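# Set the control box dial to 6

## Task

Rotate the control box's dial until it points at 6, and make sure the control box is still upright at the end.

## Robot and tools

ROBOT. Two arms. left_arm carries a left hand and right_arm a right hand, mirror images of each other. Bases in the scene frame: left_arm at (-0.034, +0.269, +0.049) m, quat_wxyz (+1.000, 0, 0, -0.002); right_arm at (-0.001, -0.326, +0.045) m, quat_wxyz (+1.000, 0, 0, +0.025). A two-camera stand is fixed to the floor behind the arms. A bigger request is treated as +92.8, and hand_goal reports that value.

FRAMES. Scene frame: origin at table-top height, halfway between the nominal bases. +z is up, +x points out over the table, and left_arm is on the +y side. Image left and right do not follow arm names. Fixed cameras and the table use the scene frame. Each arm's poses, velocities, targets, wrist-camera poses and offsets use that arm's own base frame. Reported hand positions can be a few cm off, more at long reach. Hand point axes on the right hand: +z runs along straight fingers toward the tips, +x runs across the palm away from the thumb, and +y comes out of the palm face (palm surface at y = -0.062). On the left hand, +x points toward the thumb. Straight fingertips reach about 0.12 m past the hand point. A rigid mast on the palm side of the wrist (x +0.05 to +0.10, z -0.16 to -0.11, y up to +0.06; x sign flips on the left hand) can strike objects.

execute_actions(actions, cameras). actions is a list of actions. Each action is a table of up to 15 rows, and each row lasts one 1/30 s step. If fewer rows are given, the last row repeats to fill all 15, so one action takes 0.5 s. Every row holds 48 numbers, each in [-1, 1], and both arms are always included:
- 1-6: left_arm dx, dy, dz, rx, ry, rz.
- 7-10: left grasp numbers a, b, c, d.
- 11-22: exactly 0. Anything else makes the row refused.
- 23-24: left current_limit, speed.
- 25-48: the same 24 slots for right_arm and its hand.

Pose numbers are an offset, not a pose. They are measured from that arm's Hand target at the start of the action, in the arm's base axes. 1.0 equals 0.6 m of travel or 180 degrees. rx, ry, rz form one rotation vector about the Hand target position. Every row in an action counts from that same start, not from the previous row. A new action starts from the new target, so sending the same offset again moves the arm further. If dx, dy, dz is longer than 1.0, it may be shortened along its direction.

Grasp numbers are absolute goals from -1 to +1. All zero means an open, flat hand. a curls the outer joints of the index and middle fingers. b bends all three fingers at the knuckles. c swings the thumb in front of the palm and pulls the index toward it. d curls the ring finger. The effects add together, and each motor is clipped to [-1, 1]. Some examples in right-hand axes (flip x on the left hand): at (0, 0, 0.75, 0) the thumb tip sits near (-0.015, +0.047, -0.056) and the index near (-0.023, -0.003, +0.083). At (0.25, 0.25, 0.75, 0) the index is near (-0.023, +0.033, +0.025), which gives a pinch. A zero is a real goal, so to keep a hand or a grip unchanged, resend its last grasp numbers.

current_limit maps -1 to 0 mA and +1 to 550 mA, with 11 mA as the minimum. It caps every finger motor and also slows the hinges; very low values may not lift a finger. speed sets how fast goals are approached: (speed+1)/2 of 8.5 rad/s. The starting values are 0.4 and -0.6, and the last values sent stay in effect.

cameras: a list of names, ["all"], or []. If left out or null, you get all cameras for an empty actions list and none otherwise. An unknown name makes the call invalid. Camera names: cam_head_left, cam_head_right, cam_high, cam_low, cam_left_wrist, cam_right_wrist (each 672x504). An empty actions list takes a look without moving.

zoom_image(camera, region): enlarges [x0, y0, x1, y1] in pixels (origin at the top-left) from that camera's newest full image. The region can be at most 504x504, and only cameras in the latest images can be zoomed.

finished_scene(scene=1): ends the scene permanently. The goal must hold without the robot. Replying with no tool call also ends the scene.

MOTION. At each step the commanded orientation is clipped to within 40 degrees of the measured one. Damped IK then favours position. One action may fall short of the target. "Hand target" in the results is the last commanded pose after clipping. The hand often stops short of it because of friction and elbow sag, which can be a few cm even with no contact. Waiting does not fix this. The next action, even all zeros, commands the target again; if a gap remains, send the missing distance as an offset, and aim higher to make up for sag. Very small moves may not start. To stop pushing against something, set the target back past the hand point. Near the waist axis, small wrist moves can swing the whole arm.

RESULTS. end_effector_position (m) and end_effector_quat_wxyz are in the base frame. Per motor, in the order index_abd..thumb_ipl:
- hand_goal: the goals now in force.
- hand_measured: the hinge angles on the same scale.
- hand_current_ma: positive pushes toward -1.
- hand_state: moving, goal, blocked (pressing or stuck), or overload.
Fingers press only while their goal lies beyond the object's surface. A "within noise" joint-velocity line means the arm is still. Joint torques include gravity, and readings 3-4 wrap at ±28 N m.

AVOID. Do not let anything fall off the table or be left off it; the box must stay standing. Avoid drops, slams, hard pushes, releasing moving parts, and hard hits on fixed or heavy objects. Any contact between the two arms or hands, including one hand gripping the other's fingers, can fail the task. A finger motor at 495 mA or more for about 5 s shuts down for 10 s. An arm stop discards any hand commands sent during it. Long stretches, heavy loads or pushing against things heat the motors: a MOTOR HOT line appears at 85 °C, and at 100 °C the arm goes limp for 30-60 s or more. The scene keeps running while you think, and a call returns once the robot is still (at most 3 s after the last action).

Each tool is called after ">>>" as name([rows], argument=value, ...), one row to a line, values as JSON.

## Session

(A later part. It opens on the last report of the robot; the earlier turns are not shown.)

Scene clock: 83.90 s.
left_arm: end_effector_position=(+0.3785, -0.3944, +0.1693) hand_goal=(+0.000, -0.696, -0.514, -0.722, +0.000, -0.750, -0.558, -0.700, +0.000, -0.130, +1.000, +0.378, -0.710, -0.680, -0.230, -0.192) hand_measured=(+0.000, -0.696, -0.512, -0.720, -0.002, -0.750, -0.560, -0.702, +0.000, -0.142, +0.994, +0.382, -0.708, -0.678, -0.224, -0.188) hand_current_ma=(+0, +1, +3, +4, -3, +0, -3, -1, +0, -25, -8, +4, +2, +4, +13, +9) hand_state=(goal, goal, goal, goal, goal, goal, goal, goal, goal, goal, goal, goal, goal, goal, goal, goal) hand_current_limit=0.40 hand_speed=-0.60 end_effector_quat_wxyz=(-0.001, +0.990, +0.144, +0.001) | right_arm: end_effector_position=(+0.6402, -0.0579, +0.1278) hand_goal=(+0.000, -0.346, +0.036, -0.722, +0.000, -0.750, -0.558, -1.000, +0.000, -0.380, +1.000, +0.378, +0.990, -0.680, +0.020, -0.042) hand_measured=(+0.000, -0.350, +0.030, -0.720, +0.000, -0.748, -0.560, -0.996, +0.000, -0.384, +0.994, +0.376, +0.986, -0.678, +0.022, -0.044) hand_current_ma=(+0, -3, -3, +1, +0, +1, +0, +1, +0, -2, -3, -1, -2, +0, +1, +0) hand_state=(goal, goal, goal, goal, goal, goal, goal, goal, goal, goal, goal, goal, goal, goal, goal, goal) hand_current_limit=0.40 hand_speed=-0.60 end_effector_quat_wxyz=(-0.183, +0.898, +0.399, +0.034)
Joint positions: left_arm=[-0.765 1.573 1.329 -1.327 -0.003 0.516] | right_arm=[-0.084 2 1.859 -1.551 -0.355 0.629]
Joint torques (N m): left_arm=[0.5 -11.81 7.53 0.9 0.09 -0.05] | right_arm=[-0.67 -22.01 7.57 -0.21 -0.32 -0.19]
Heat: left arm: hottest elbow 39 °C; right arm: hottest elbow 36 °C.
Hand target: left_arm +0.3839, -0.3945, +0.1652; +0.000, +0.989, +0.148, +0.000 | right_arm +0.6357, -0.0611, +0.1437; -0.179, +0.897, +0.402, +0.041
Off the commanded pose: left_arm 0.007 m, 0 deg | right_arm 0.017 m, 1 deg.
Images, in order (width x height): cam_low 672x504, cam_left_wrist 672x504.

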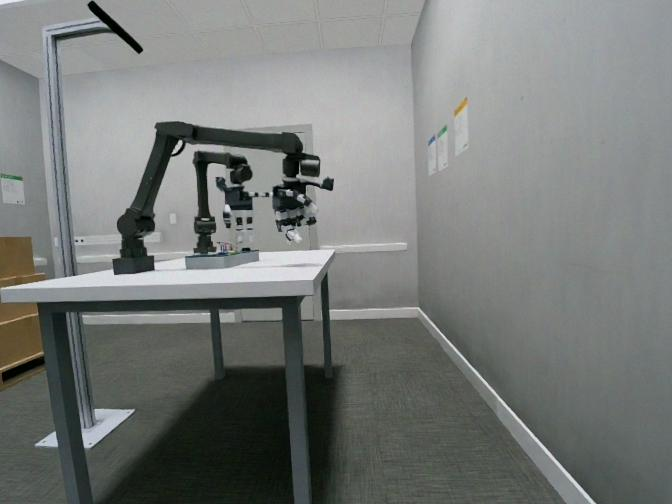

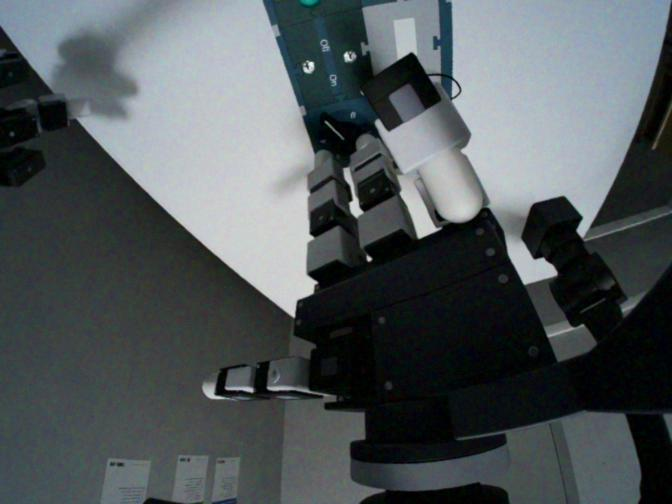

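>>> execute_actions([
  [[0,-0.0092,-0.0353,0,0,0, 0,0.114,0,1,0,0,0,0,0,0,0,0,0,0,0,0,0.4,-0.6, 0,0,0,0,0,0, 0,0.114,1,1,0,0,0,0,0,0,0,0,0,0,0,0,0.4,-0.6]],
], cameras=["cam_low","cam_left_wrist"])

>>> zoom_image(camera="cam_low", region=[230, 225, 270, 260])

>>> zoom_image(camera="cam_left_wrist", region=[300, 80, 420, 170])

Scene clock: 85.47 s.
left_arm: end_effector_position=(+0.3808, -0.3967, +0.1470) hand_goal=(+0.000, -0.696, -0.514, -0.722, +0.000, -0.750, -0.558, -0.700, +0.000, -0.130, +1.000, +0.378, -0.710, -0.680, -0.230, -0.192) hand_measured=(+0.000, -0.696, -0.512, -0.720, +0.000, -0.752, -0.560, -0.702, +0.000, -0.142, +0.994, +0.382, -0.708, -0.678, -0.224, -0.188) hand_current_ma=(+0, +1, +3, +4, -1, -3, -3, -1, +0, -25, -8, +4, +2, +4, +13, +9) hand_state=(goal, goal, goal, goal, goal, goal, goal, goal, goal, goal, goal, goal, goal, goal, goal, goal) hand_current_limit=0.40 hand_speed=-0.60 end_effector_quat_wxyz=(-0.002, +0.990, +0.144, +0.000) | right_arm: end_effector_position=(+0.6402, -0.0579, +0.1278) hand_goal=(+0.000, -0.346, +0.036, -0.722, +0.000, -0.750, -0.558, -1.000, +0.000, -0.380, +1.000, +0.378, +0.990, -0.680, +0.020, -0.042) hand_measured=(+0.000, -0.350, +0.030, -0.720, +0.000, -0.748, -0.560, -0.996, +0.000, -0.384, +0.994, +0.376, +0.986, -0.678, +0.022, -0.044) hand_current_ma=(+0, -3, -3, +1, +0, +1, +0, +1, +0, -2, -3, -1, -2, +0, +1, +0) hand_state=(goal, goal, goal, goal, goal, goal, goal, goal, goal, goal, goal, goal, goal, goal, goal, goal) hand_current_limit=0.40 hand_speed=-0.60 end_effector_quat_wxyz=(-0.183, +0.898, +0.399, +0.034)
Joint positions: left_arm=[-0.765 1.599 1.301 -1.277 -0.002 0.516] | right_arm=[-0.084 2 1.859 -1.551 -0.355 0.629]
Joint torques (N m): left_arm=[-0.15 -11.69 7.47 1.02 0.09 -0.14] | right_arm=[-0.67 -21.95 7.57 -0.21 -0.31 -0.17]
Heat: left arm: hottest elbow 39 °C; right arm: hottest elbow 36 °C.
Hand target: left_arm +0.3839, -0.4000, +0.1440; +0.000, +0.989, +0.148, +0.000 | right_arm +0.6357, -0.0611, +0.1437; -0.179, +0.897, +0.402, +0.041
Off the commanded pose: left_arm 0.005 m, 1 deg | right_arm 0.017 m, 1 deg.
Images, in order (width x height): cam_low 672x504, cam_left_wrist 672x504.

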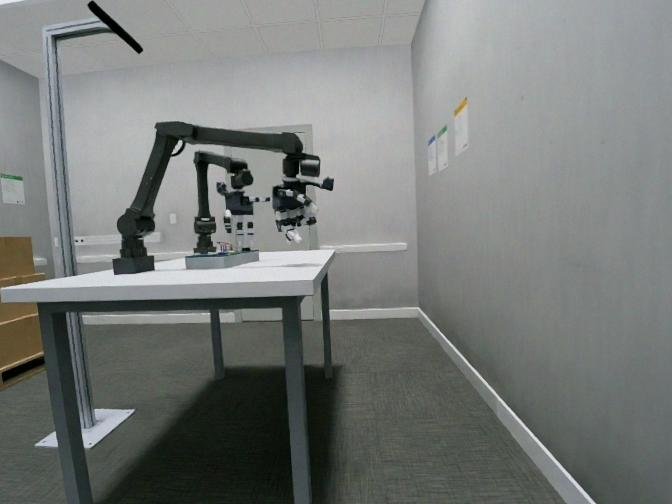

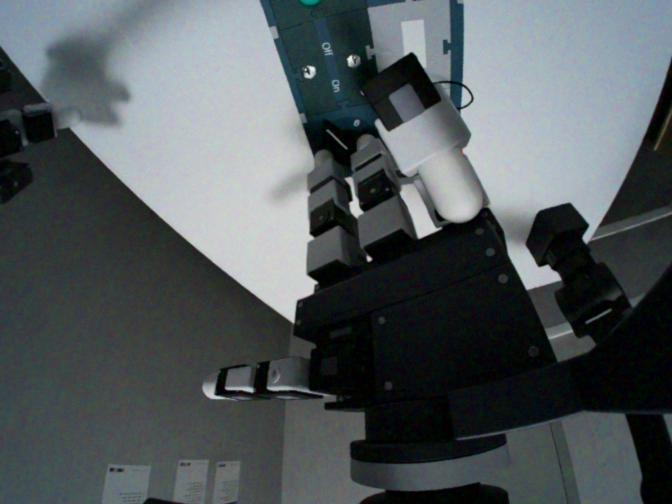

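Scaled by 12.600 from the camera's 672x504 image, which has a finer 960x720 frame.

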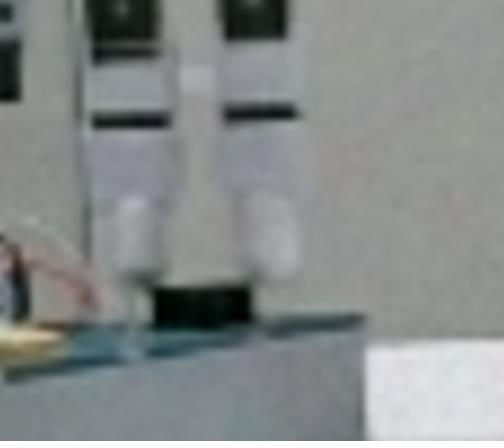

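Scaled by 4.200 from the camera's 672x504 image, which has a finer 960x720 frame.

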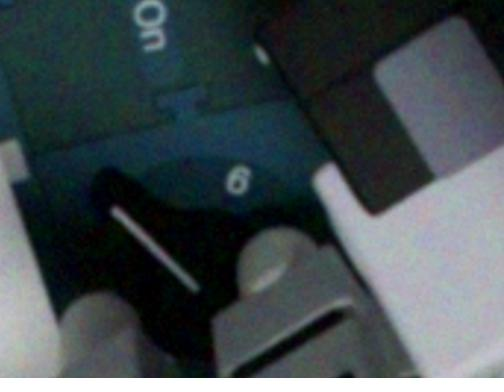

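>>> execute_actions([
  [[-0.003,-0.021,0.004,0,0,0, 0,0.114,0,1,0,0,0,0,0,0,0,0,0,0,0,0,0.4,-0.6, 0,0,0,0,0,0, 0,0.114,1,1,0,0,0,0,0,0,0,0,0,0,0,0,0.4,-0.6]],
], cameras=["cam_left_wrist"])

>>> zoom_image(camera="cam_left_wrist", region=[300, 80, 420, 170])

Scene clock: 86.93 s.
left_arm: end_effector_position=(+0.3763, -0.4015, +0.1434) hand_goal=(+0.000, -0.696, -0.514, -0.722, +0.000, -0.750, -0.558, -0.700, +0.000, -0.130, +1.000, +0.378, -0.710, -0.680, -0.230, -0.192) hand_measured=(-0.012, -0.688, -0.512, -0.720, +0.000, -0.750, -0.560, -0.702, +0.000, -0.142, +0.994, +0.382, -0.708, -0.678, -0.224, -0.188) hand_current_ma=(-20, +15, +3, +4, +0, +0, -3, -1, +0, -25, -8, +4, +2, +4, +13, +9) hand_state=(goal, goal, goal, goal, goal, goal, goal, goal, goal, goal, goal, goal, goal, goal, goal, goal) hand_current_limit=0.40 hand_speed=-0.60 end_effector_quat_wxyz=(-0.005, +0.989, +0.145, -0.002) | right_arm: end_effector_position=(+0.6402, -0.0579, +0.1278) hand_goal=(+0.000, -0.346, +0.036, -0.722, +0.000, -0.750, -0.558, -1.000, +0.000, -0.380, +1.000, +0.378, +0.990, -0.680, +0.020, -0.042) hand_measured=(+0.000, -0.350, +0.030, -0.720, +0.000, -0.748, -0.560, -0.996, +0.000, -0.384, +0.994, +0.376, +0.986, -0.678, +0.022, -0.044) hand_current_ma=(+0, -3, -3, +1, +0, +1, +0, +1, +0, -2, -3, -1, -2, +0, +1, +0) hand_state=(goal, goal, goal, goal, goal, goal, goal, goal, goal, goal, goal, goal, goal, goal, goal, goal) hand_current_limit=0.40 hand_speed=-0.60 end_effector_quat_wxyz=(-0.183, +0.898, +0.399, +0.034)
Joint positions: left_arm=[-0.78 1.606 1.301 -1.277 -0.003 0.501] | right_arm=[-0.084 2 1.859 -1.551 -0.355 0.629]
Joint torques (N m): left_arm=[-0.62 -11.22 9.44 0.59 0.11 -0.21] | right_arm=[-0.73 -22.01 7.56 -0.23 -0.32 -0.19]
Heat: left arm: hottest elbow 39 °C; right arm: hottest elbow 36 °C.
Hand target: left_arm +0.3821, -0.4126, +0.1463; +0.000, +0.989, +0.148, +0.000 | right_arm +0.6357, -0.0611, +0.1437; -0.179, +0.897, +0.402, +0.041
Off the commanded pose: left_arm 0.013 m, 1 deg | right_arm 0.017 m, 1 deg.
Images, in order (width x height): cam_left_wrist 672x504.

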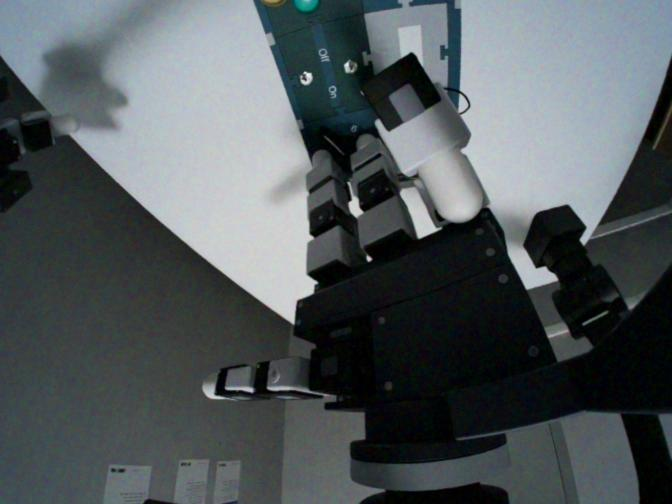

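Scaled by 4.200 from the camera's 672x504 image, which has a finer 960x720 frame.

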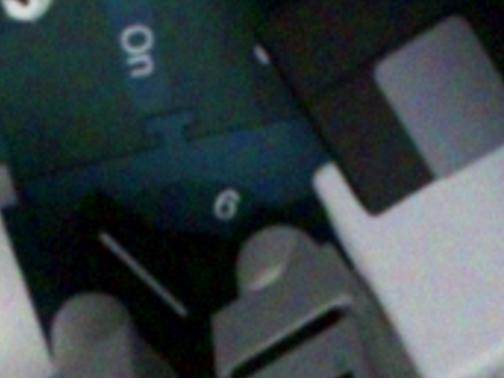

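>>> execute_actions([
  [[0.006,-0.012,0,0,0,0, 0,0.114,0,1,0,0,0,0,0,0,0,0,0,0,0,0,0.4,-0.6, 0,0,0,0,0,0, 0,0.114,1,1,0,0,0,0,0,0,0,0,0,0,0,0,0.4,-0.6]],
], cameras=["cam_left_wrist"])

>>> zoom_image(camera="cam_left_wrist", region=[300, 80, 420, 170])

Scene clock: 87.93 s.
left_arm: end_effector_position=(+0.3773, -0.4061, +0.1385) hand_goal=(+0.000, -0.696, -0.514, -0.722, +0.000, -0.750, -0.558, -0.700, +0.000, -0.130, +1.000, +0.378, -0.710, -0.680, -0.230, -0.192) hand_measured=(-0.012, -0.684, -0.510, -0.720, +0.008, -0.750, -0.560, -0.702, +0.000, -0.142, +0.994, +0.382, -0.708, -0.678, -0.224, -0.188) hand_current_ma=(-23, +25, +6, +4, +11, +0, -2, -1, +0, -25, -8, +4, +2, +4, +13, +9) hand_state=(goal, goal, goal, goal, goal, goal, goal, goal, goal, goal, goal, goal, goal, goal, goal, goal) hand_current_limit=0.40 hand_speed=-0.60 end_effector_quat_wxyz=(-0.008, +0.989, +0.144, -0.005) | right_arm: end_effector_position=(+0.6402, -0.0579, +0.1278) hand_goal=(+0.000, -0.346, +0.036, -0.722, +0.000, -0.750, -0.558, -1.000, +0.000, -0.380, +1.000, +0.378, +0.990, -0.680, +0.020, -0.042) hand_measured=(+0.000, -0.350, +0.030, -0.720, +0.000, -0.748, -0.560, -0.996, +0.000, -0.384, +0.994, +0.376, +0.986, -0.678, +0.022, -0.044) hand_current_ma=(+0, -3, -3, +1, +0, +1, +0, +1, +0, -2, -3, -1, -2, +0, +1, +0) hand_state=(goal, goal, goal, goal, goal, goal, goal, goal, goal, goal, goal, goal, goal, goal, goal, goal) hand_current_limit=0.40 hand_speed=-0.60 end_effector_quat_wxyz=(-0.183, +0.898, +0.399, +0.034)
Joint positions: left_arm=[-0.785 1.623 1.311 -1.277 -0.003 0.496] | right_arm=[-0.084 2 1.859 -1.551 -0.355 0.629]
Joint torques (N m): left_arm=[-0.67 -11.52 10.37 0.38 0.11 -0.21] | right_arm=[-0.73 -22.07 7.57 -0.23 -0.31 -0.18]
Heat: left arm: hottest elbow 39 °C; right arm: hottest elbow 36 °C.
Hand target: left_arm +0.3856, -0.4199, +0.1464; +0.000, +0.989, +0.148, +0.000 | right_arm +0.6357, -0.0611, +0.1437; -0.179, +0.897, +0.402, +0.041
Off the commanded pose: left_arm 0.018 m, 1 deg | right_arm 0.017 m, 1 deg.
Images, in order (width x height): cam_left_wrist 672x504.

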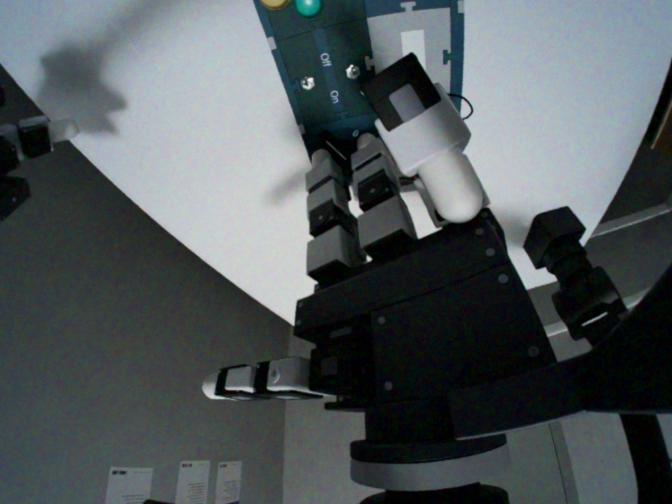

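Scaled by 4.200 from the camera's 672x504 image, which has a finer 960x720 frame.

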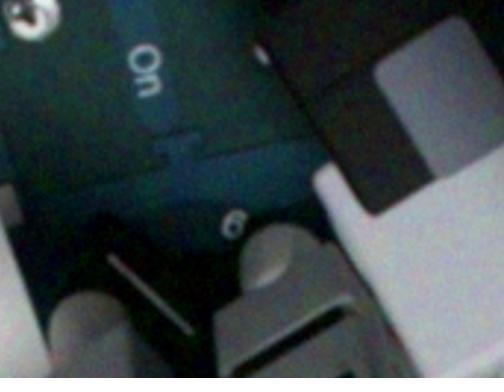

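>>> execute_actions([
  [[-0.0093,-0.0127,0,0,0,-0.0367, 0,0.114,0,1,0,0,0,0,0,0,0,0,0,0,0,0,0.4,-0.6, 0,0,0,0,0,0, 0,0.114,1,1,0,0,0,0,0,0,0,0,0,0,0,0,0.4,-0.6]],
], cameras=["cam_left_wrist","cam_low"])

>>> zoom_image(camera="cam_left_wrist", region=[300, 80, 420, 170])

>>> zoom_image(camera="cam_low", region=[230, 225, 270, 260])

Scene clock: 89.63 s.
left_arm: end_effector_position=(+0.3727, -0.4114, +0.1346) hand_goal=(+0.000, -0.696, -0.514, -0.722, +0.000, -0.750, -0.558, -0.700, +0.000, -0.130, +1.000, +0.378, -0.710, -0.680, -0.230, -0.192) hand_measured=(-0.016, -0.698, -0.514, -0.720, +0.008, -0.750, -0.560, -0.702, +0.000, -0.142, +0.994, +0.382, -0.708, -0.678, -0.224, -0.188) hand_current_ma=(-30, -1, +0, +2, +13, +1, -2, -1, +0, -25, -8, +4, +1, +4, +13, +9) hand_state=(goal, goal, goal, goal, goal, goal, goal, goal, goal, goal, goal, goal, goal, goal, goal, goal) hand_current_limit=0.40 hand_speed=-0.60 end_effector_quat_wxyz=(-0.011, +0.995, +0.103, -0.007) | right_arm: end_effector_position=(+0.6402, -0.0579, +0.1278) hand_goal=(+0.000, -0.346, +0.036, -0.722, +0.000, -0.750, -0.558, -1.000, +0.000, -0.380, +1.000, +0.378, +0.990, -0.680, +0.020, -0.042) hand_measured=(+0.000, -0.350, +0.030, -0.720, +0.000, -0.748, -0.560, -0.996, +0.000, -0.384, +0.994, +0.376, +0.986, -0.678, +0.022, -0.044) hand_current_ma=(+0, -3, -3, +1, +0, +1, +0, +1, +0, -2, -3, -1, -2, +0, +1, +0) hand_state=(goal, goal, goal, goal, goal, goal, goal, goal, goal, goal, goal, goal, goal, goal, goal, goal) hand_current_limit=0.40 hand_speed=-0.60 end_effector_quat_wxyz=(-0.183, +0.898, +0.399, +0.034)
Joint positions: left_arm=[-0.785 1.636 1.317 -1.277 -0.003 0.578] | right_arm=[-0.084 2 1.859 -1.551 -0.355 0.629]
Joint torques (N m): left_arm=[-0.79 -11.93 10.8 0.25 0.1 0.14] | right_arm=[-0.67 -22.01 7.58 -0.21 -0.32 -0.18]
Heat: left arm: hottest elbow 39 °C; right arm: hottest elbow 36 °C.
Hand target: left_arm +0.3800, -0.4275, +0.1462; +0.000, +0.996, +0.091, +0.000 | right_arm +0.6357, -0.0611, +0.1437; -0.179, +0.897, +0.402, +0.041
Off the commanded pose: left_arm 0.021 m, 2 deg | right_arm 0.017 m, 1 deg.
Images, in order (width x height): cam_low 672x504, cam_left_wrist 672x504.

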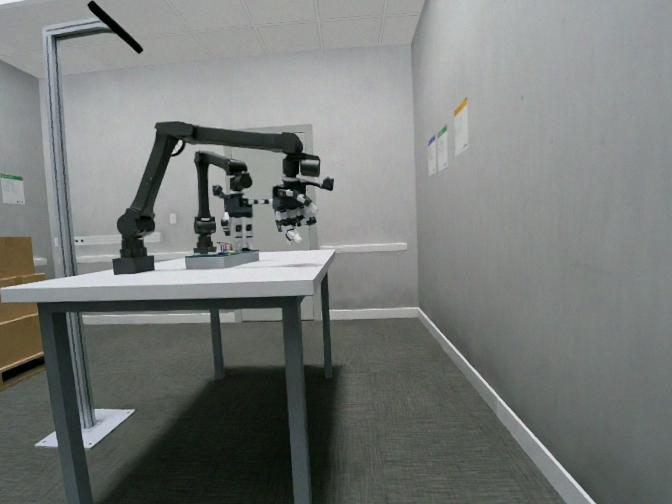

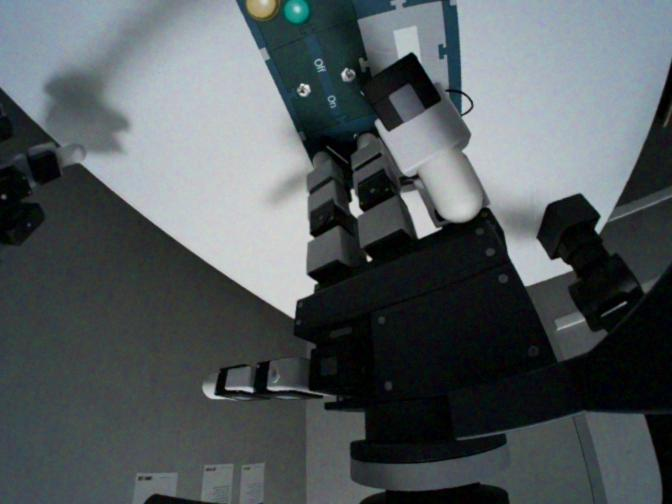

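Scaled by 4.200 from the camera's 672x504 image, which has a finer 960x720 frame.

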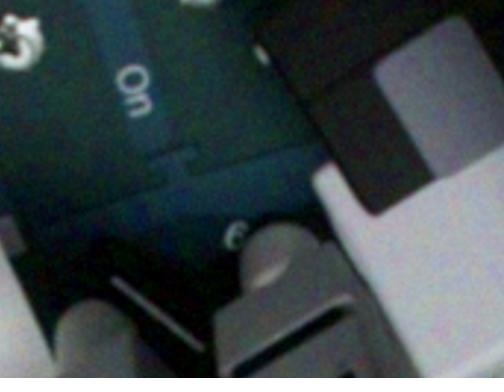

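Scaled by 12.600 from the camera's 672x504 image, which has a finer 960x720 frame.

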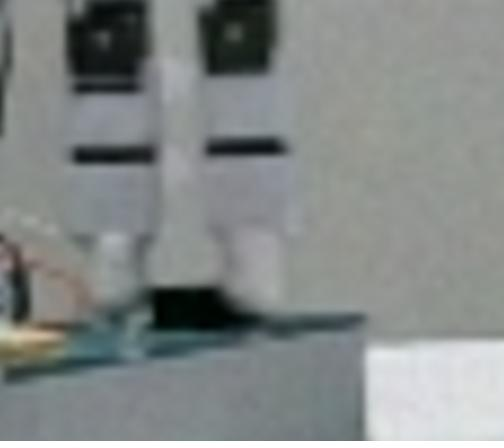

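>>> execute_actions([
  [[-0.018,-0.0092,0.006,0,0,-0.045, 0,0.114,0,1,0,0,0,0,0,0,0,0,0,0,0,0,0.4,-0.6, 0,0,0,0,0,0, 0,0.114,1,1,0,0,0,0,0,0,0,0,0,0,0,0,0.4,-0.6]],
], cameras=["cam_left_wrist","cam_low"])

>>> zoom_image(camera="cam_left_wrist", region=[300, 80, 420, 170])

>>> zoom_image(camera="cam_low", region=[230, 225, 270, 260])

Scene clock: 91.30 s.
left_arm: end_effector_position=(+0.3625, -0.4162, +0.1352) hand_goal=(+0.000, -0.696, -0.514, -0.722, +0.000, -0.750, -0.558, -0.700, +0.000, -0.130, +1.000, +0.378, -0.710, -0.680, -0.230, -0.192) hand_measured=(-0.024, -0.714, -0.522, -0.726, +0.010, -0.748, -0.560, -0.702, +0.000, -0.142, +0.994, +0.382, -0.708, -0.678, -0.224, -0.188) hand_current_ma=(-50, -44, -15, -5, +16, +1, -1, -1, +0, -25, -8, +4, +1, +4, +13, +9) hand_state=(blocked, goal, goal, goal, goal, goal, goal, goal, goal, goal, goal, goal, goal, goal, goal, goal) hand_current_limit=0.40 hand_speed=-0.60 end_effector_quat_wxyz=(-0.012, +0.999, +0.034, -0.007) | right_arm: end_effector_position=(+0.6402, -0.0579, +0.1278) hand_goal=(+0.000, -0.346, +0.036, -0.722, +0.000, -0.750, -0.558, -1.000, +0.000, -0.380, +1.000, +0.378, +0.990, -0.680, +0.020, -0.042) hand_measured=(+0.000, -0.350, +0.030, -0.720, +0.000, -0.748, -0.560, -0.996, +0.000, -0.384, +0.994, +0.376, +0.986, -0.678, +0.022, -0.044) hand_current_ma=(+0, -3, -3, +1, +0, +1, +0, +1, +0, -2, -3, -1, -2, +0, +1, +0) hand_state=(goal, goal, goal, goal, goal, goal, goal, goal, goal, goal, goal, goal, goal, goal, goal, goal) hand_current_limit=0.40 hand_speed=-0.60 end_effector_quat_wxyz=(-0.183, +0.898, +0.399, +0.034)
Joint positions: left_arm=[-0.785 1.639 1.323 -1.283 -0.007 0.717] | right_arm=[-0.084 2 1.859 -1.551 -0.355 0.629]
Joint torques (N m): left_arm=[-0.79 -12.22 11.04 0.12 0.28 0.15] | right_arm=[-0.62 -22.01 7.57 -0.23 -0.31 -0.18]
Heat: left arm: hottest elbow 39 °C; right arm: hottest elbow 36 °C.
Hand target: left_arm +0.3692, -0.4330, +0.1498; +0.000, +1.000, +0.020, +0.000 | right_arm +0.6357, -0.0611, +0.1437; -0.179, +0.897, +0.402, +0.041
Off the commanded pose: left_arm 0.023 m, 2 deg | right_arm 0.017 m, 1 deg.
Images, in order (width x height): cam_low 672x504, cam_left_wrist 672x504.

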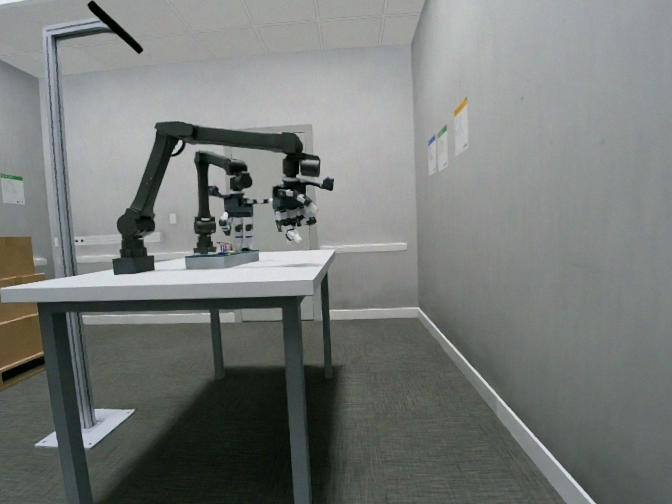

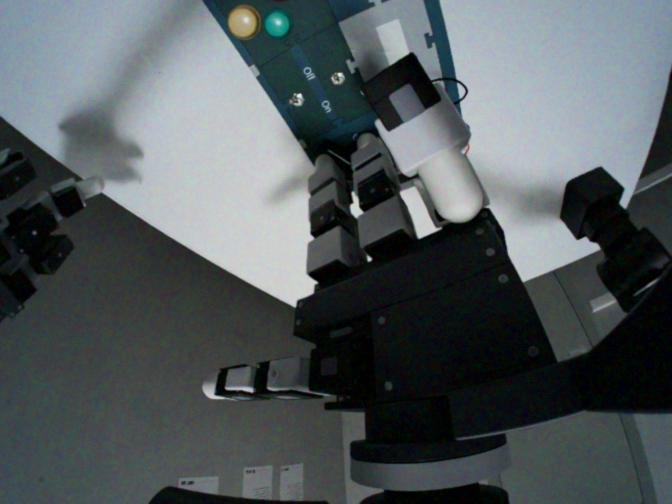

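Scaled by 4.200 from the camera's 672x504 image, which has a finer 960x720 frame.

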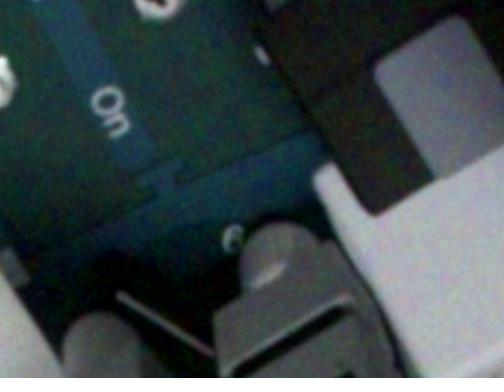

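Scaled by 12.600 from the camera's 672x504 image, which has a finer 960x720 frame.

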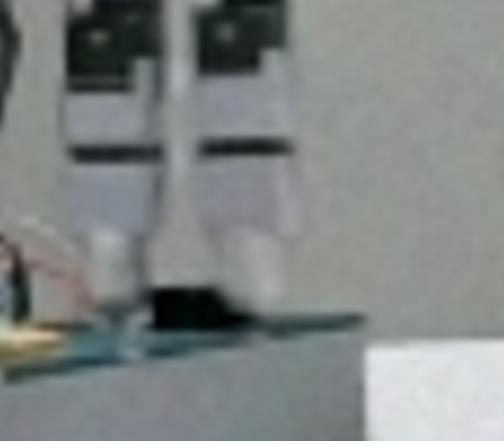

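>>> execute_actions([
  [[-0.0206,0.000,0.005,0,0,-0.045, 0,0.114,0,1,0,0,0,0,0,0,0,0,0,0,0,0,0.4,-0.6, 0,0,0,0,0,0, 0,0.114,1,1,0,0,0,0,0,0,0,0,0,0,0,0,0.4,-0.6]],
], cameras=["cam_left_wrist","cam_low","cam_head_right"])

>>> zoom_image(camera="cam_left_wrist", region=[300, 80, 420, 170])

>>> zoom_image(camera="cam_low", region=[230, 225, 270, 260])

>>> zoom_image(camera="cam_head_right", region=[265, 230, 410, 340])

Scene clock: 92.70 s.
left_arm: end_effector_position=(+0.3496, -0.4185, +0.1349) hand_goal=(+0.000, -0.696, -0.514, -0.722, +0.000, -0.750, -0.558, -0.700, +0.000, -0.130, +1.000, +0.378, -0.710, -0.680, -0.230, -0.192) hand_measured=(-0.024, -0.716, -0.522, -0.726, +0.004, -0.748, -0.560, -0.702, +0.000, -0.142, +0.994, +0.382, -0.708, -0.678, -0.224, -0.188) hand_current_ma=(-50, -49, -17, -5, +4, +1, -1, -1, +0, -25, -8, +4, +1, +4, +13, +9) hand_state=(blocked, goal, goal, goal, goal, goal, goal, goal, goal, goal, goal, goal, goal, goal, goal, goal) hand_current_limit=0.40 hand_speed=-0.60 end_effector_quat_wxyz=(-0.014, +0.999, -0.039, -0.009) | right_arm: end_effector_position=(+0.6402, -0.0579, +0.1278) hand_goal=(+0.000, -0.346, +0.036, -0.722, +0.000, -0.750, -0.558, -1.000, +0.000, -0.380, +1.000, +0.378, +0.990, -0.680, +0.020, -0.042) hand_measured=(+0.000, -0.350, +0.030, -0.720, +0.000, -0.748, -0.560, -0.996, +0.000, -0.384, +0.994, +0.376, +0.986, -0.678, +0.022, -0.044) hand_current_ma=(+0, -3, -3, +1, +0, +1, +0, +1, +0, -2, -3, -1, -2, +0, +1, +0) hand_state=(goal, goal, goal, goal, goal, goal, goal, goal, goal, goal, goal, goal, goal, goal, goal, goal) hand_current_limit=0.40 hand_speed=-0.60 end_effector_quat_wxyz=(-0.183, +0.898, +0.399, +0.034)
Joint positions: left_arm=[-0.785 1.639 1.323 -1.287 -0.009 0.864] | right_arm=[-0.084 2 1.859 -1.551 -0.355 0.629]
Joint torques (N m): left_arm=[-0.44 -12.81 10.96 0.01 0.39 0.17] | right_arm=[-0.67 -21.95 7.56 -0.21 -0.32 -0.18]
Heat: left arm: hottest elbow 39 °C; right arm: hottest elbow 36 °C.
Hand target: left_arm +0.3568, -0.4330, +0.1528; +0.000, +0.999, -0.051, +0.000 | right_arm +0.6357, -0.0611, +0.1437; -0.179, +0.897, +0.402, +0.041
Off the commanded pose: left_arm 0.024 m, 2 deg | right_arm 0.017 m, 1 deg.
Images, in order (width x height): cam_head_right 672x504, cam_low 672x504, cam_left_wrist 672x504.

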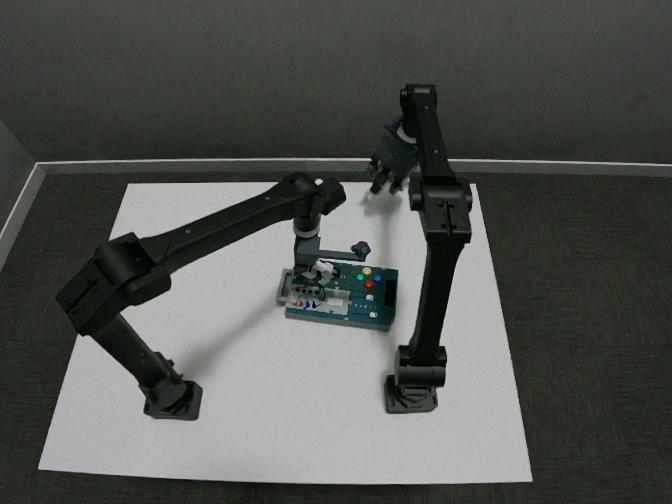

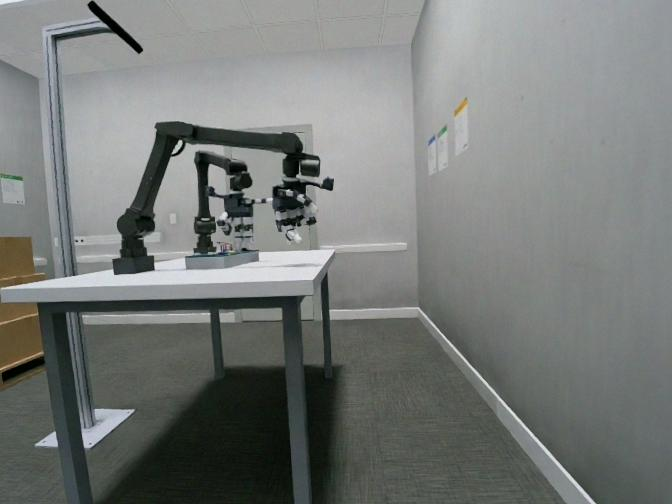

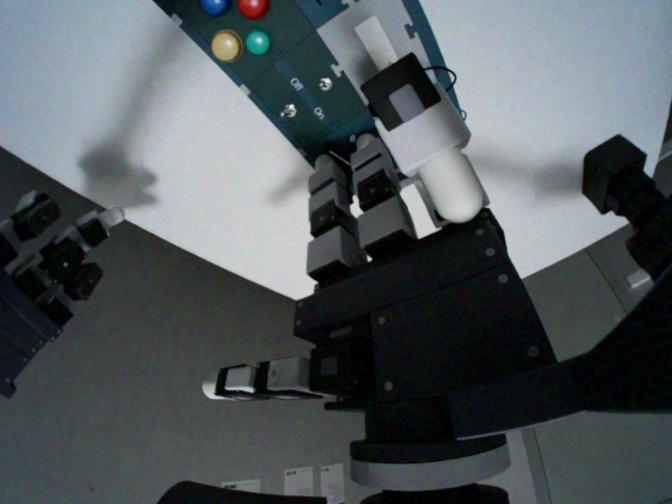

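Scaled by 4.200 from the camera's 672x504 image, which has a finer 960x720 frame.

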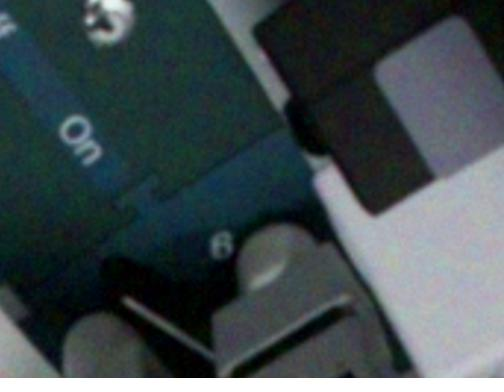

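Scaled by 12.600 from the camera's 672x504 image, which has a finer 960x720 frame.

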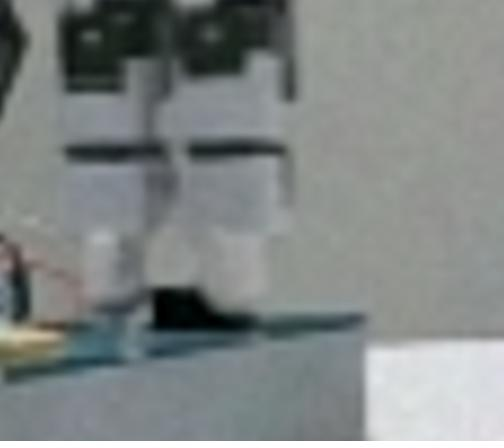

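Scaled by 3.476 from the camera's 672x504 image, which has a finer 960x720 frame.

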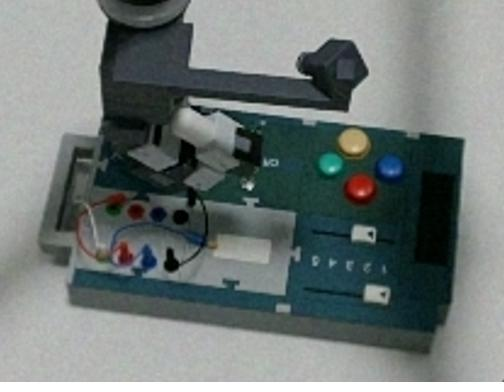

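>>> execute_actions([
  [[-0.0273,0.0047,0.004,0,0,-0.0578, 0,0.114,0,1,0,0,0,0,0,0,0,0,0,0,0,0,0.4,-0.6, 0,0,0,0,0,0, 0,0.114,1,1,0,0,0,0,0,0,0,0,0,0,0,0,0.4,-0.6]],
], cameras=["cam_left_wrist","cam_low","cam_head_right"])

>>> zoom_image(camera="cam_left_wrist", region=[300, 80, 420, 170])

>>> zoom_image(camera="cam_low", region=[230, 225, 270, 260])

>>> zoom_image(camera="cam_head_right", region=[265, 230, 410, 340])

Scene clock: 94.17 s.
left_arm: end_effector_position=(+0.3318, -0.4194, +0.1351) hand_goal=(+0.000, -0.696, -0.514, -0.722, +0.000, -0.750, -0.558, -0.700, +0.000, -0.130, +1.000, +0.378, -0.710, -0.680, -0.230, -0.192) hand_measured=(-0.016, -0.708, -0.522, -0.726, +0.002, -0.748, -0.560, -0.702, +0.000, -0.142, +0.994, +0.382, -0.708, -0.678, -0.224, -0.188) hand_current_ma=(-32, -29, -15, -5, +4, +1, -1, -1, +0, -25, -8, +4, +1, +4, +13, +9) hand_state=(goal, goal, goal, goal, goal, goal, goal, goal, goal, goal, goal, goal, goal, goal, goal, goal) hand_current_limit=0.40 hand_speed=-0.60 end_effector_quat_wxyz=(-0.013, +0.991, -0.133, -0.013) | right_arm: end_effector_position=(+0.6402, -0.0579, +0.1278) hand_goal=(+0.000, -0.346, +0.036, -0.722, +0.000, -0.750, -0.558, -1.000, +0.000, -0.380, +1.000, +0.378, +0.990, -0.680, +0.020, -0.042) hand_measured=(+0.000, -0.350, +0.030, -0.720, +0.000, -0.748, -0.560, -0.996, +0.000, -0.384, +0.994, +0.376, +0.986, -0.678, +0.022, -0.044) hand_current_ma=(+0, -3, -3, +1, +0, +1, +0, +1, +0, -2, -3, -1, -2, +0, +1, +0) hand_state=(goal, goal, goal, goal, goal, goal, goal, goal, goal, goal, goal, goal, goal, goal, goal, goal) hand_current_limit=0.40 hand_speed=-0.60 end_effector_quat_wxyz=(-0.183, +0.898, +0.399, +0.034)
Joint positions: left_arm=[-0.785 1.639 1.323 -1.292 -0.006 1.053] | right_arm=[-0.084 2 1.859 -1.551 -0.355 0.629]
Joint torques (N m): left_arm=[-0.15 -13.68 10.59 0.03 0.27 0.15] | right_arm=[-0.56 -21.95 7.56 -0.23 -0.31 -0.18]
Heat: left arm: hottest elbow 39 °C; right arm: hottest elbow 36 °C.
Hand target: left_arm +0.3404, -0.4302, +0.1552; +0.000, +0.990, -0.141, +0.000 | right_arm +0.6357, -0.0611, +0.1437; -0.179, +0.897, +0.402, +0.041
Off the commanded pose: left_arm 0.024 m, 2 deg | right_arm 0.017 m, 1 deg.
Images, in order (width x height): cam_head_right 672x504, cam_low 672x504, cam_left_wrist 672x504.

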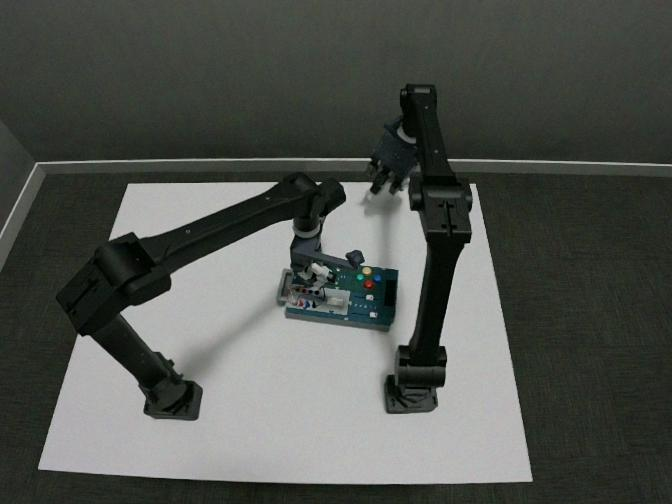

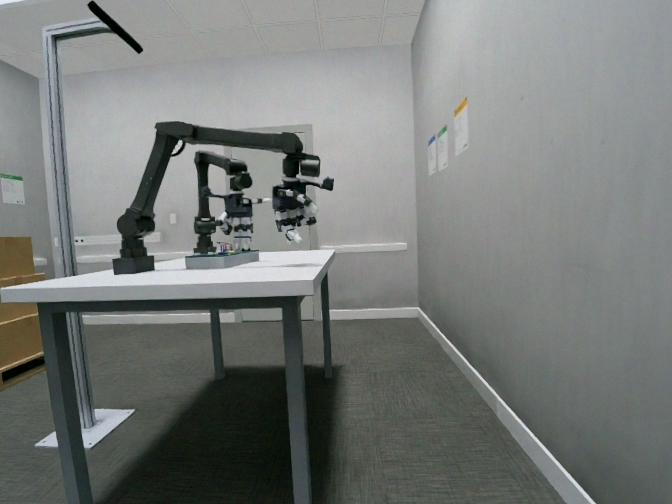

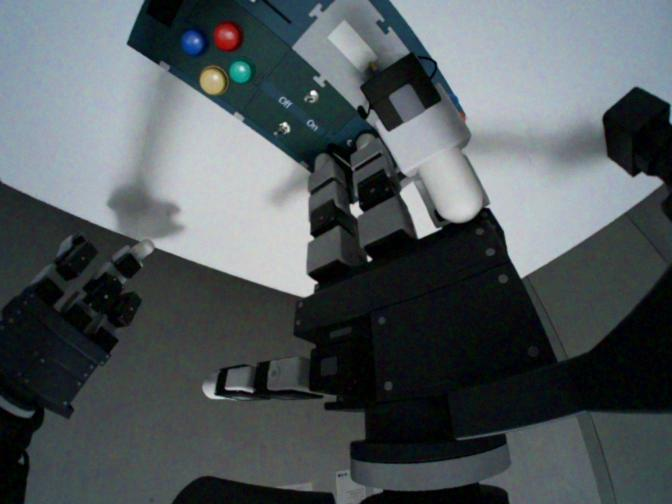

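Scaled by 4.200 from the camera's 672x504 image, which has a finer 960x720 frame.

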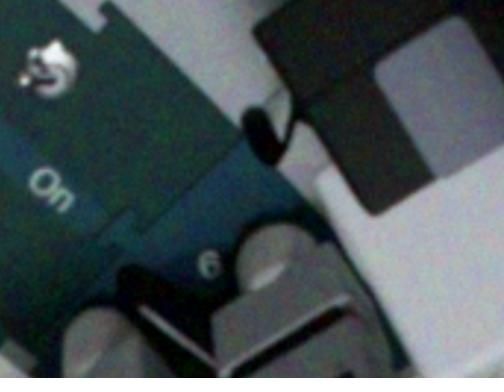

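Scaled by 12.600 from the camera's 672x504 image, which has a finer 960x720 frame.

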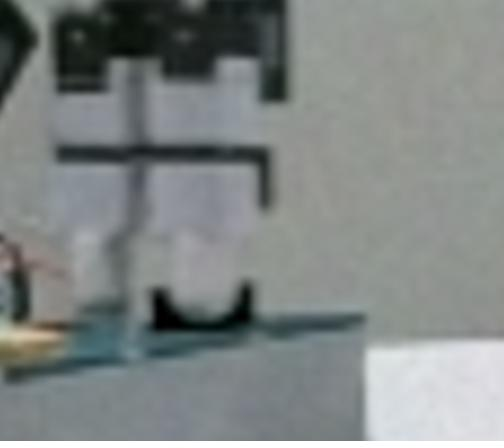

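Scaled by 3.476 from the camera's 672x504 image, which has a finer 960x720 frame.

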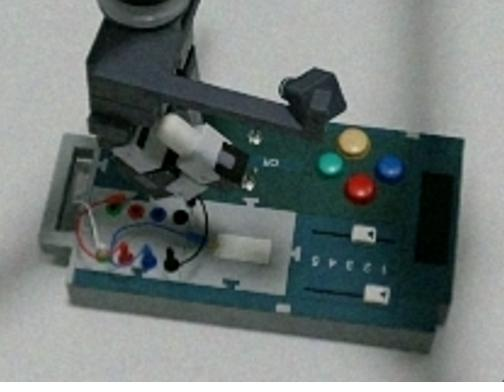

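>>> execute_actions([
  [[-0.0207,0.0092,0.0,0.002,0.002,-0.0556, 0,0.114,0,1,0,0,0,0,0,0,0,0,0,0,0,0,0.4,-0.6, 0,0,0,0,0,0, 0,0.114,1,1,0,0,0,0,0,0,0,0,0,0,0,0,0.4,-0.6]],
], cameras=["cam_left_wrist","cam_low","cam_head_right"])

>>> zoom_image(camera="cam_left_wrist", region=[300, 80, 420, 170])

>>> zoom_image(camera="cam_low", region=[230, 225, 270, 260])

>>> zoom_image(camera="cam_head_right", region=[265, 230, 410, 340])

Scene clock: 96.60 s.
left_arm: end_effector_position=(+0.3140, -0.4152, +0.1351) hand_goal=(+0.000, -0.696, -0.514, -0.722, +0.000, -0.750, -0.558, -0.700, +0.000, -0.130, +1.000, +0.378, -0.710, -0.680, -0.230, -0.192) hand_measured=(-0.004, -0.698, -0.516, -0.724, +0.002, -0.748, -0.560, -0.702, +0.000, -0.142, +0.994, +0.382, -0.708, -0.678, -0.224, -0.188) hand_current_ma=(-5, -3, -3, -4, +3, +1, -1, -1, +0, -25, -8, +4, +1, +4, +13, +9) hand_state=(goal, goal, goal, goal, goal, goal, goal, goal, goal, goal, goal, goal, goal, goal, goal, goal) hand_current_limit=0.40 hand_speed=-0.60 end_effector_quat_wxyz=(-0.015, +0.974, -0.223, -0.020) | right_arm: end_effector_position=(+0.6402, -0.0579, +0.1278) hand_goal=(+0.000, -0.346, +0.036, -0.722, +0.000, -0.750, -0.558, -1.000, +0.000, -0.380, +1.000, +0.378, +0.990, -0.680, +0.020, -0.042) hand_measured=(+0.000, -0.350, +0.030, -0.720, +0.000, -0.748, -0.560, -0.996, +0.000, -0.384, +0.994, +0.376, +0.986, -0.678, +0.022, -0.044) hand_current_ma=(+0, -3, -3, +1, +0, +1, +0, +1, +0, -2, -3, -1, -2, +0, +1, +0) hand_state=(goal, goal, goal, goal, goal, goal, goal, goal, goal, goal, goal, goal, goal, goal, goal, goal) hand_current_limit=0.40 hand_speed=-0.60 end_effector_quat_wxyz=(-0.183, +0.898, +0.399, +0.034)
Joint positions: left_arm=[-0.783 1.639 1.323 -1.304 -0.004 1.238] | right_arm=[-0.084 2 1.859 -1.551 -0.355 0.629]
Joint torques (N m): left_arm=[0.5 -13.27 10.95 0.06 0.19 0.11] | right_arm=[-0.67 -21.95 7.58 -0.21 -0.31 -0.18]
Heat: left arm: hottest elbow 40 °C; right arm: hottest elbow 36 °C.
Hand target: left_arm +0.3280, -0.4246, +0.1552; -0.002, +0.974, -0.227, -0.004 | right_arm +0.6357, -0.0611, +0.1437; -0.179, +0.897, +0.402, +0.041
Off the commanded pose: left_arm 0.026 m, 2 deg | right_arm 0.017 m, 1 deg.
Images, in order (width x height): cam_head_right 672x504, cam_low 672x504, cam_left_wrist 672x504.

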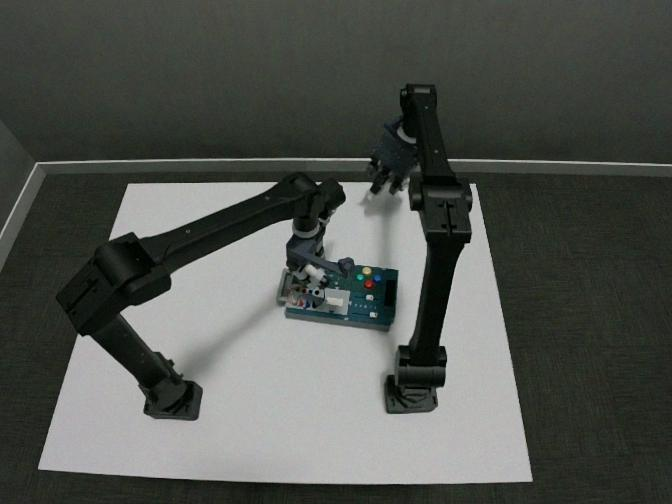

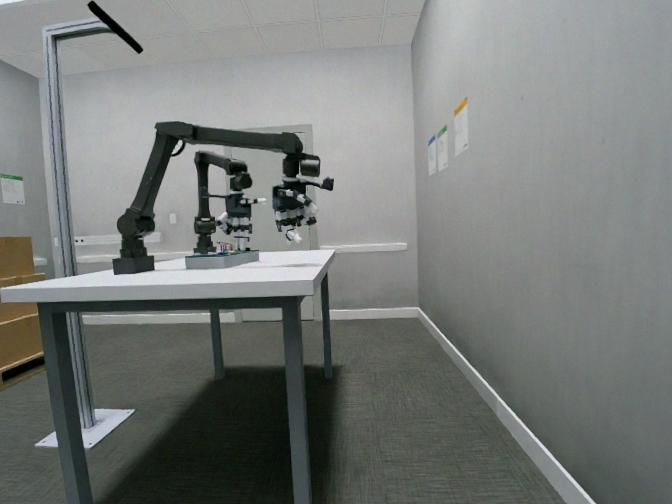

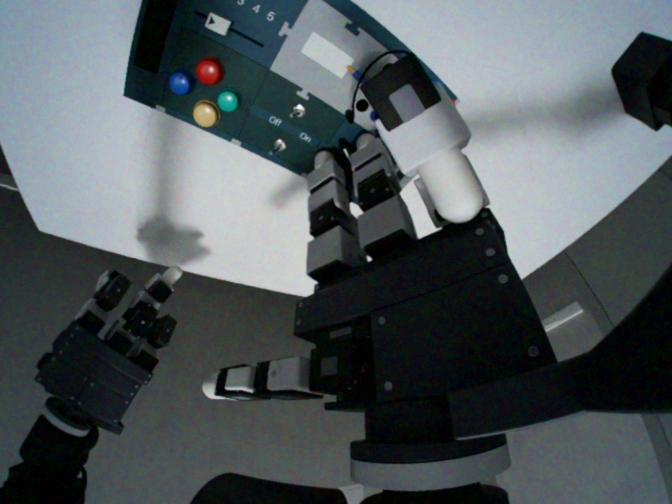

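Scaled by 4.200 from the camera's 672x504 image, which has a finer 960x720 frame.

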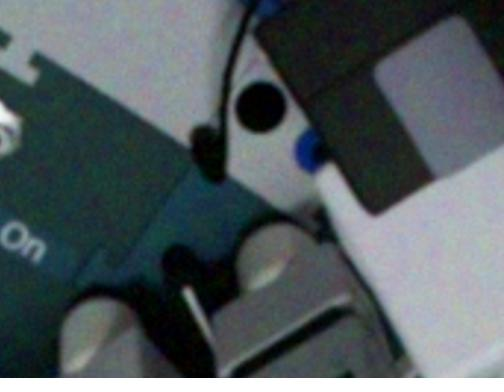

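Scaled by 12.600 from the camera's 672x504 image, which has a finer 960x720 frame.

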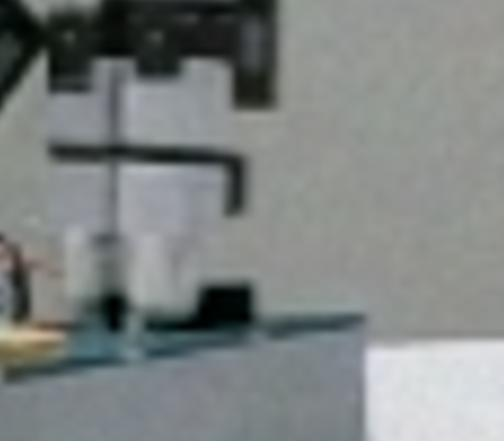

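Scaled by 3.476 from the camera's 672x504 image, which has a finer 960x720 frame.

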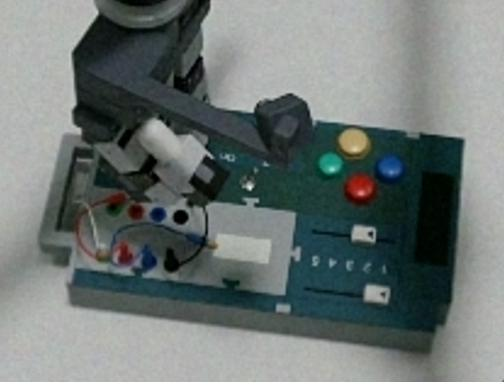

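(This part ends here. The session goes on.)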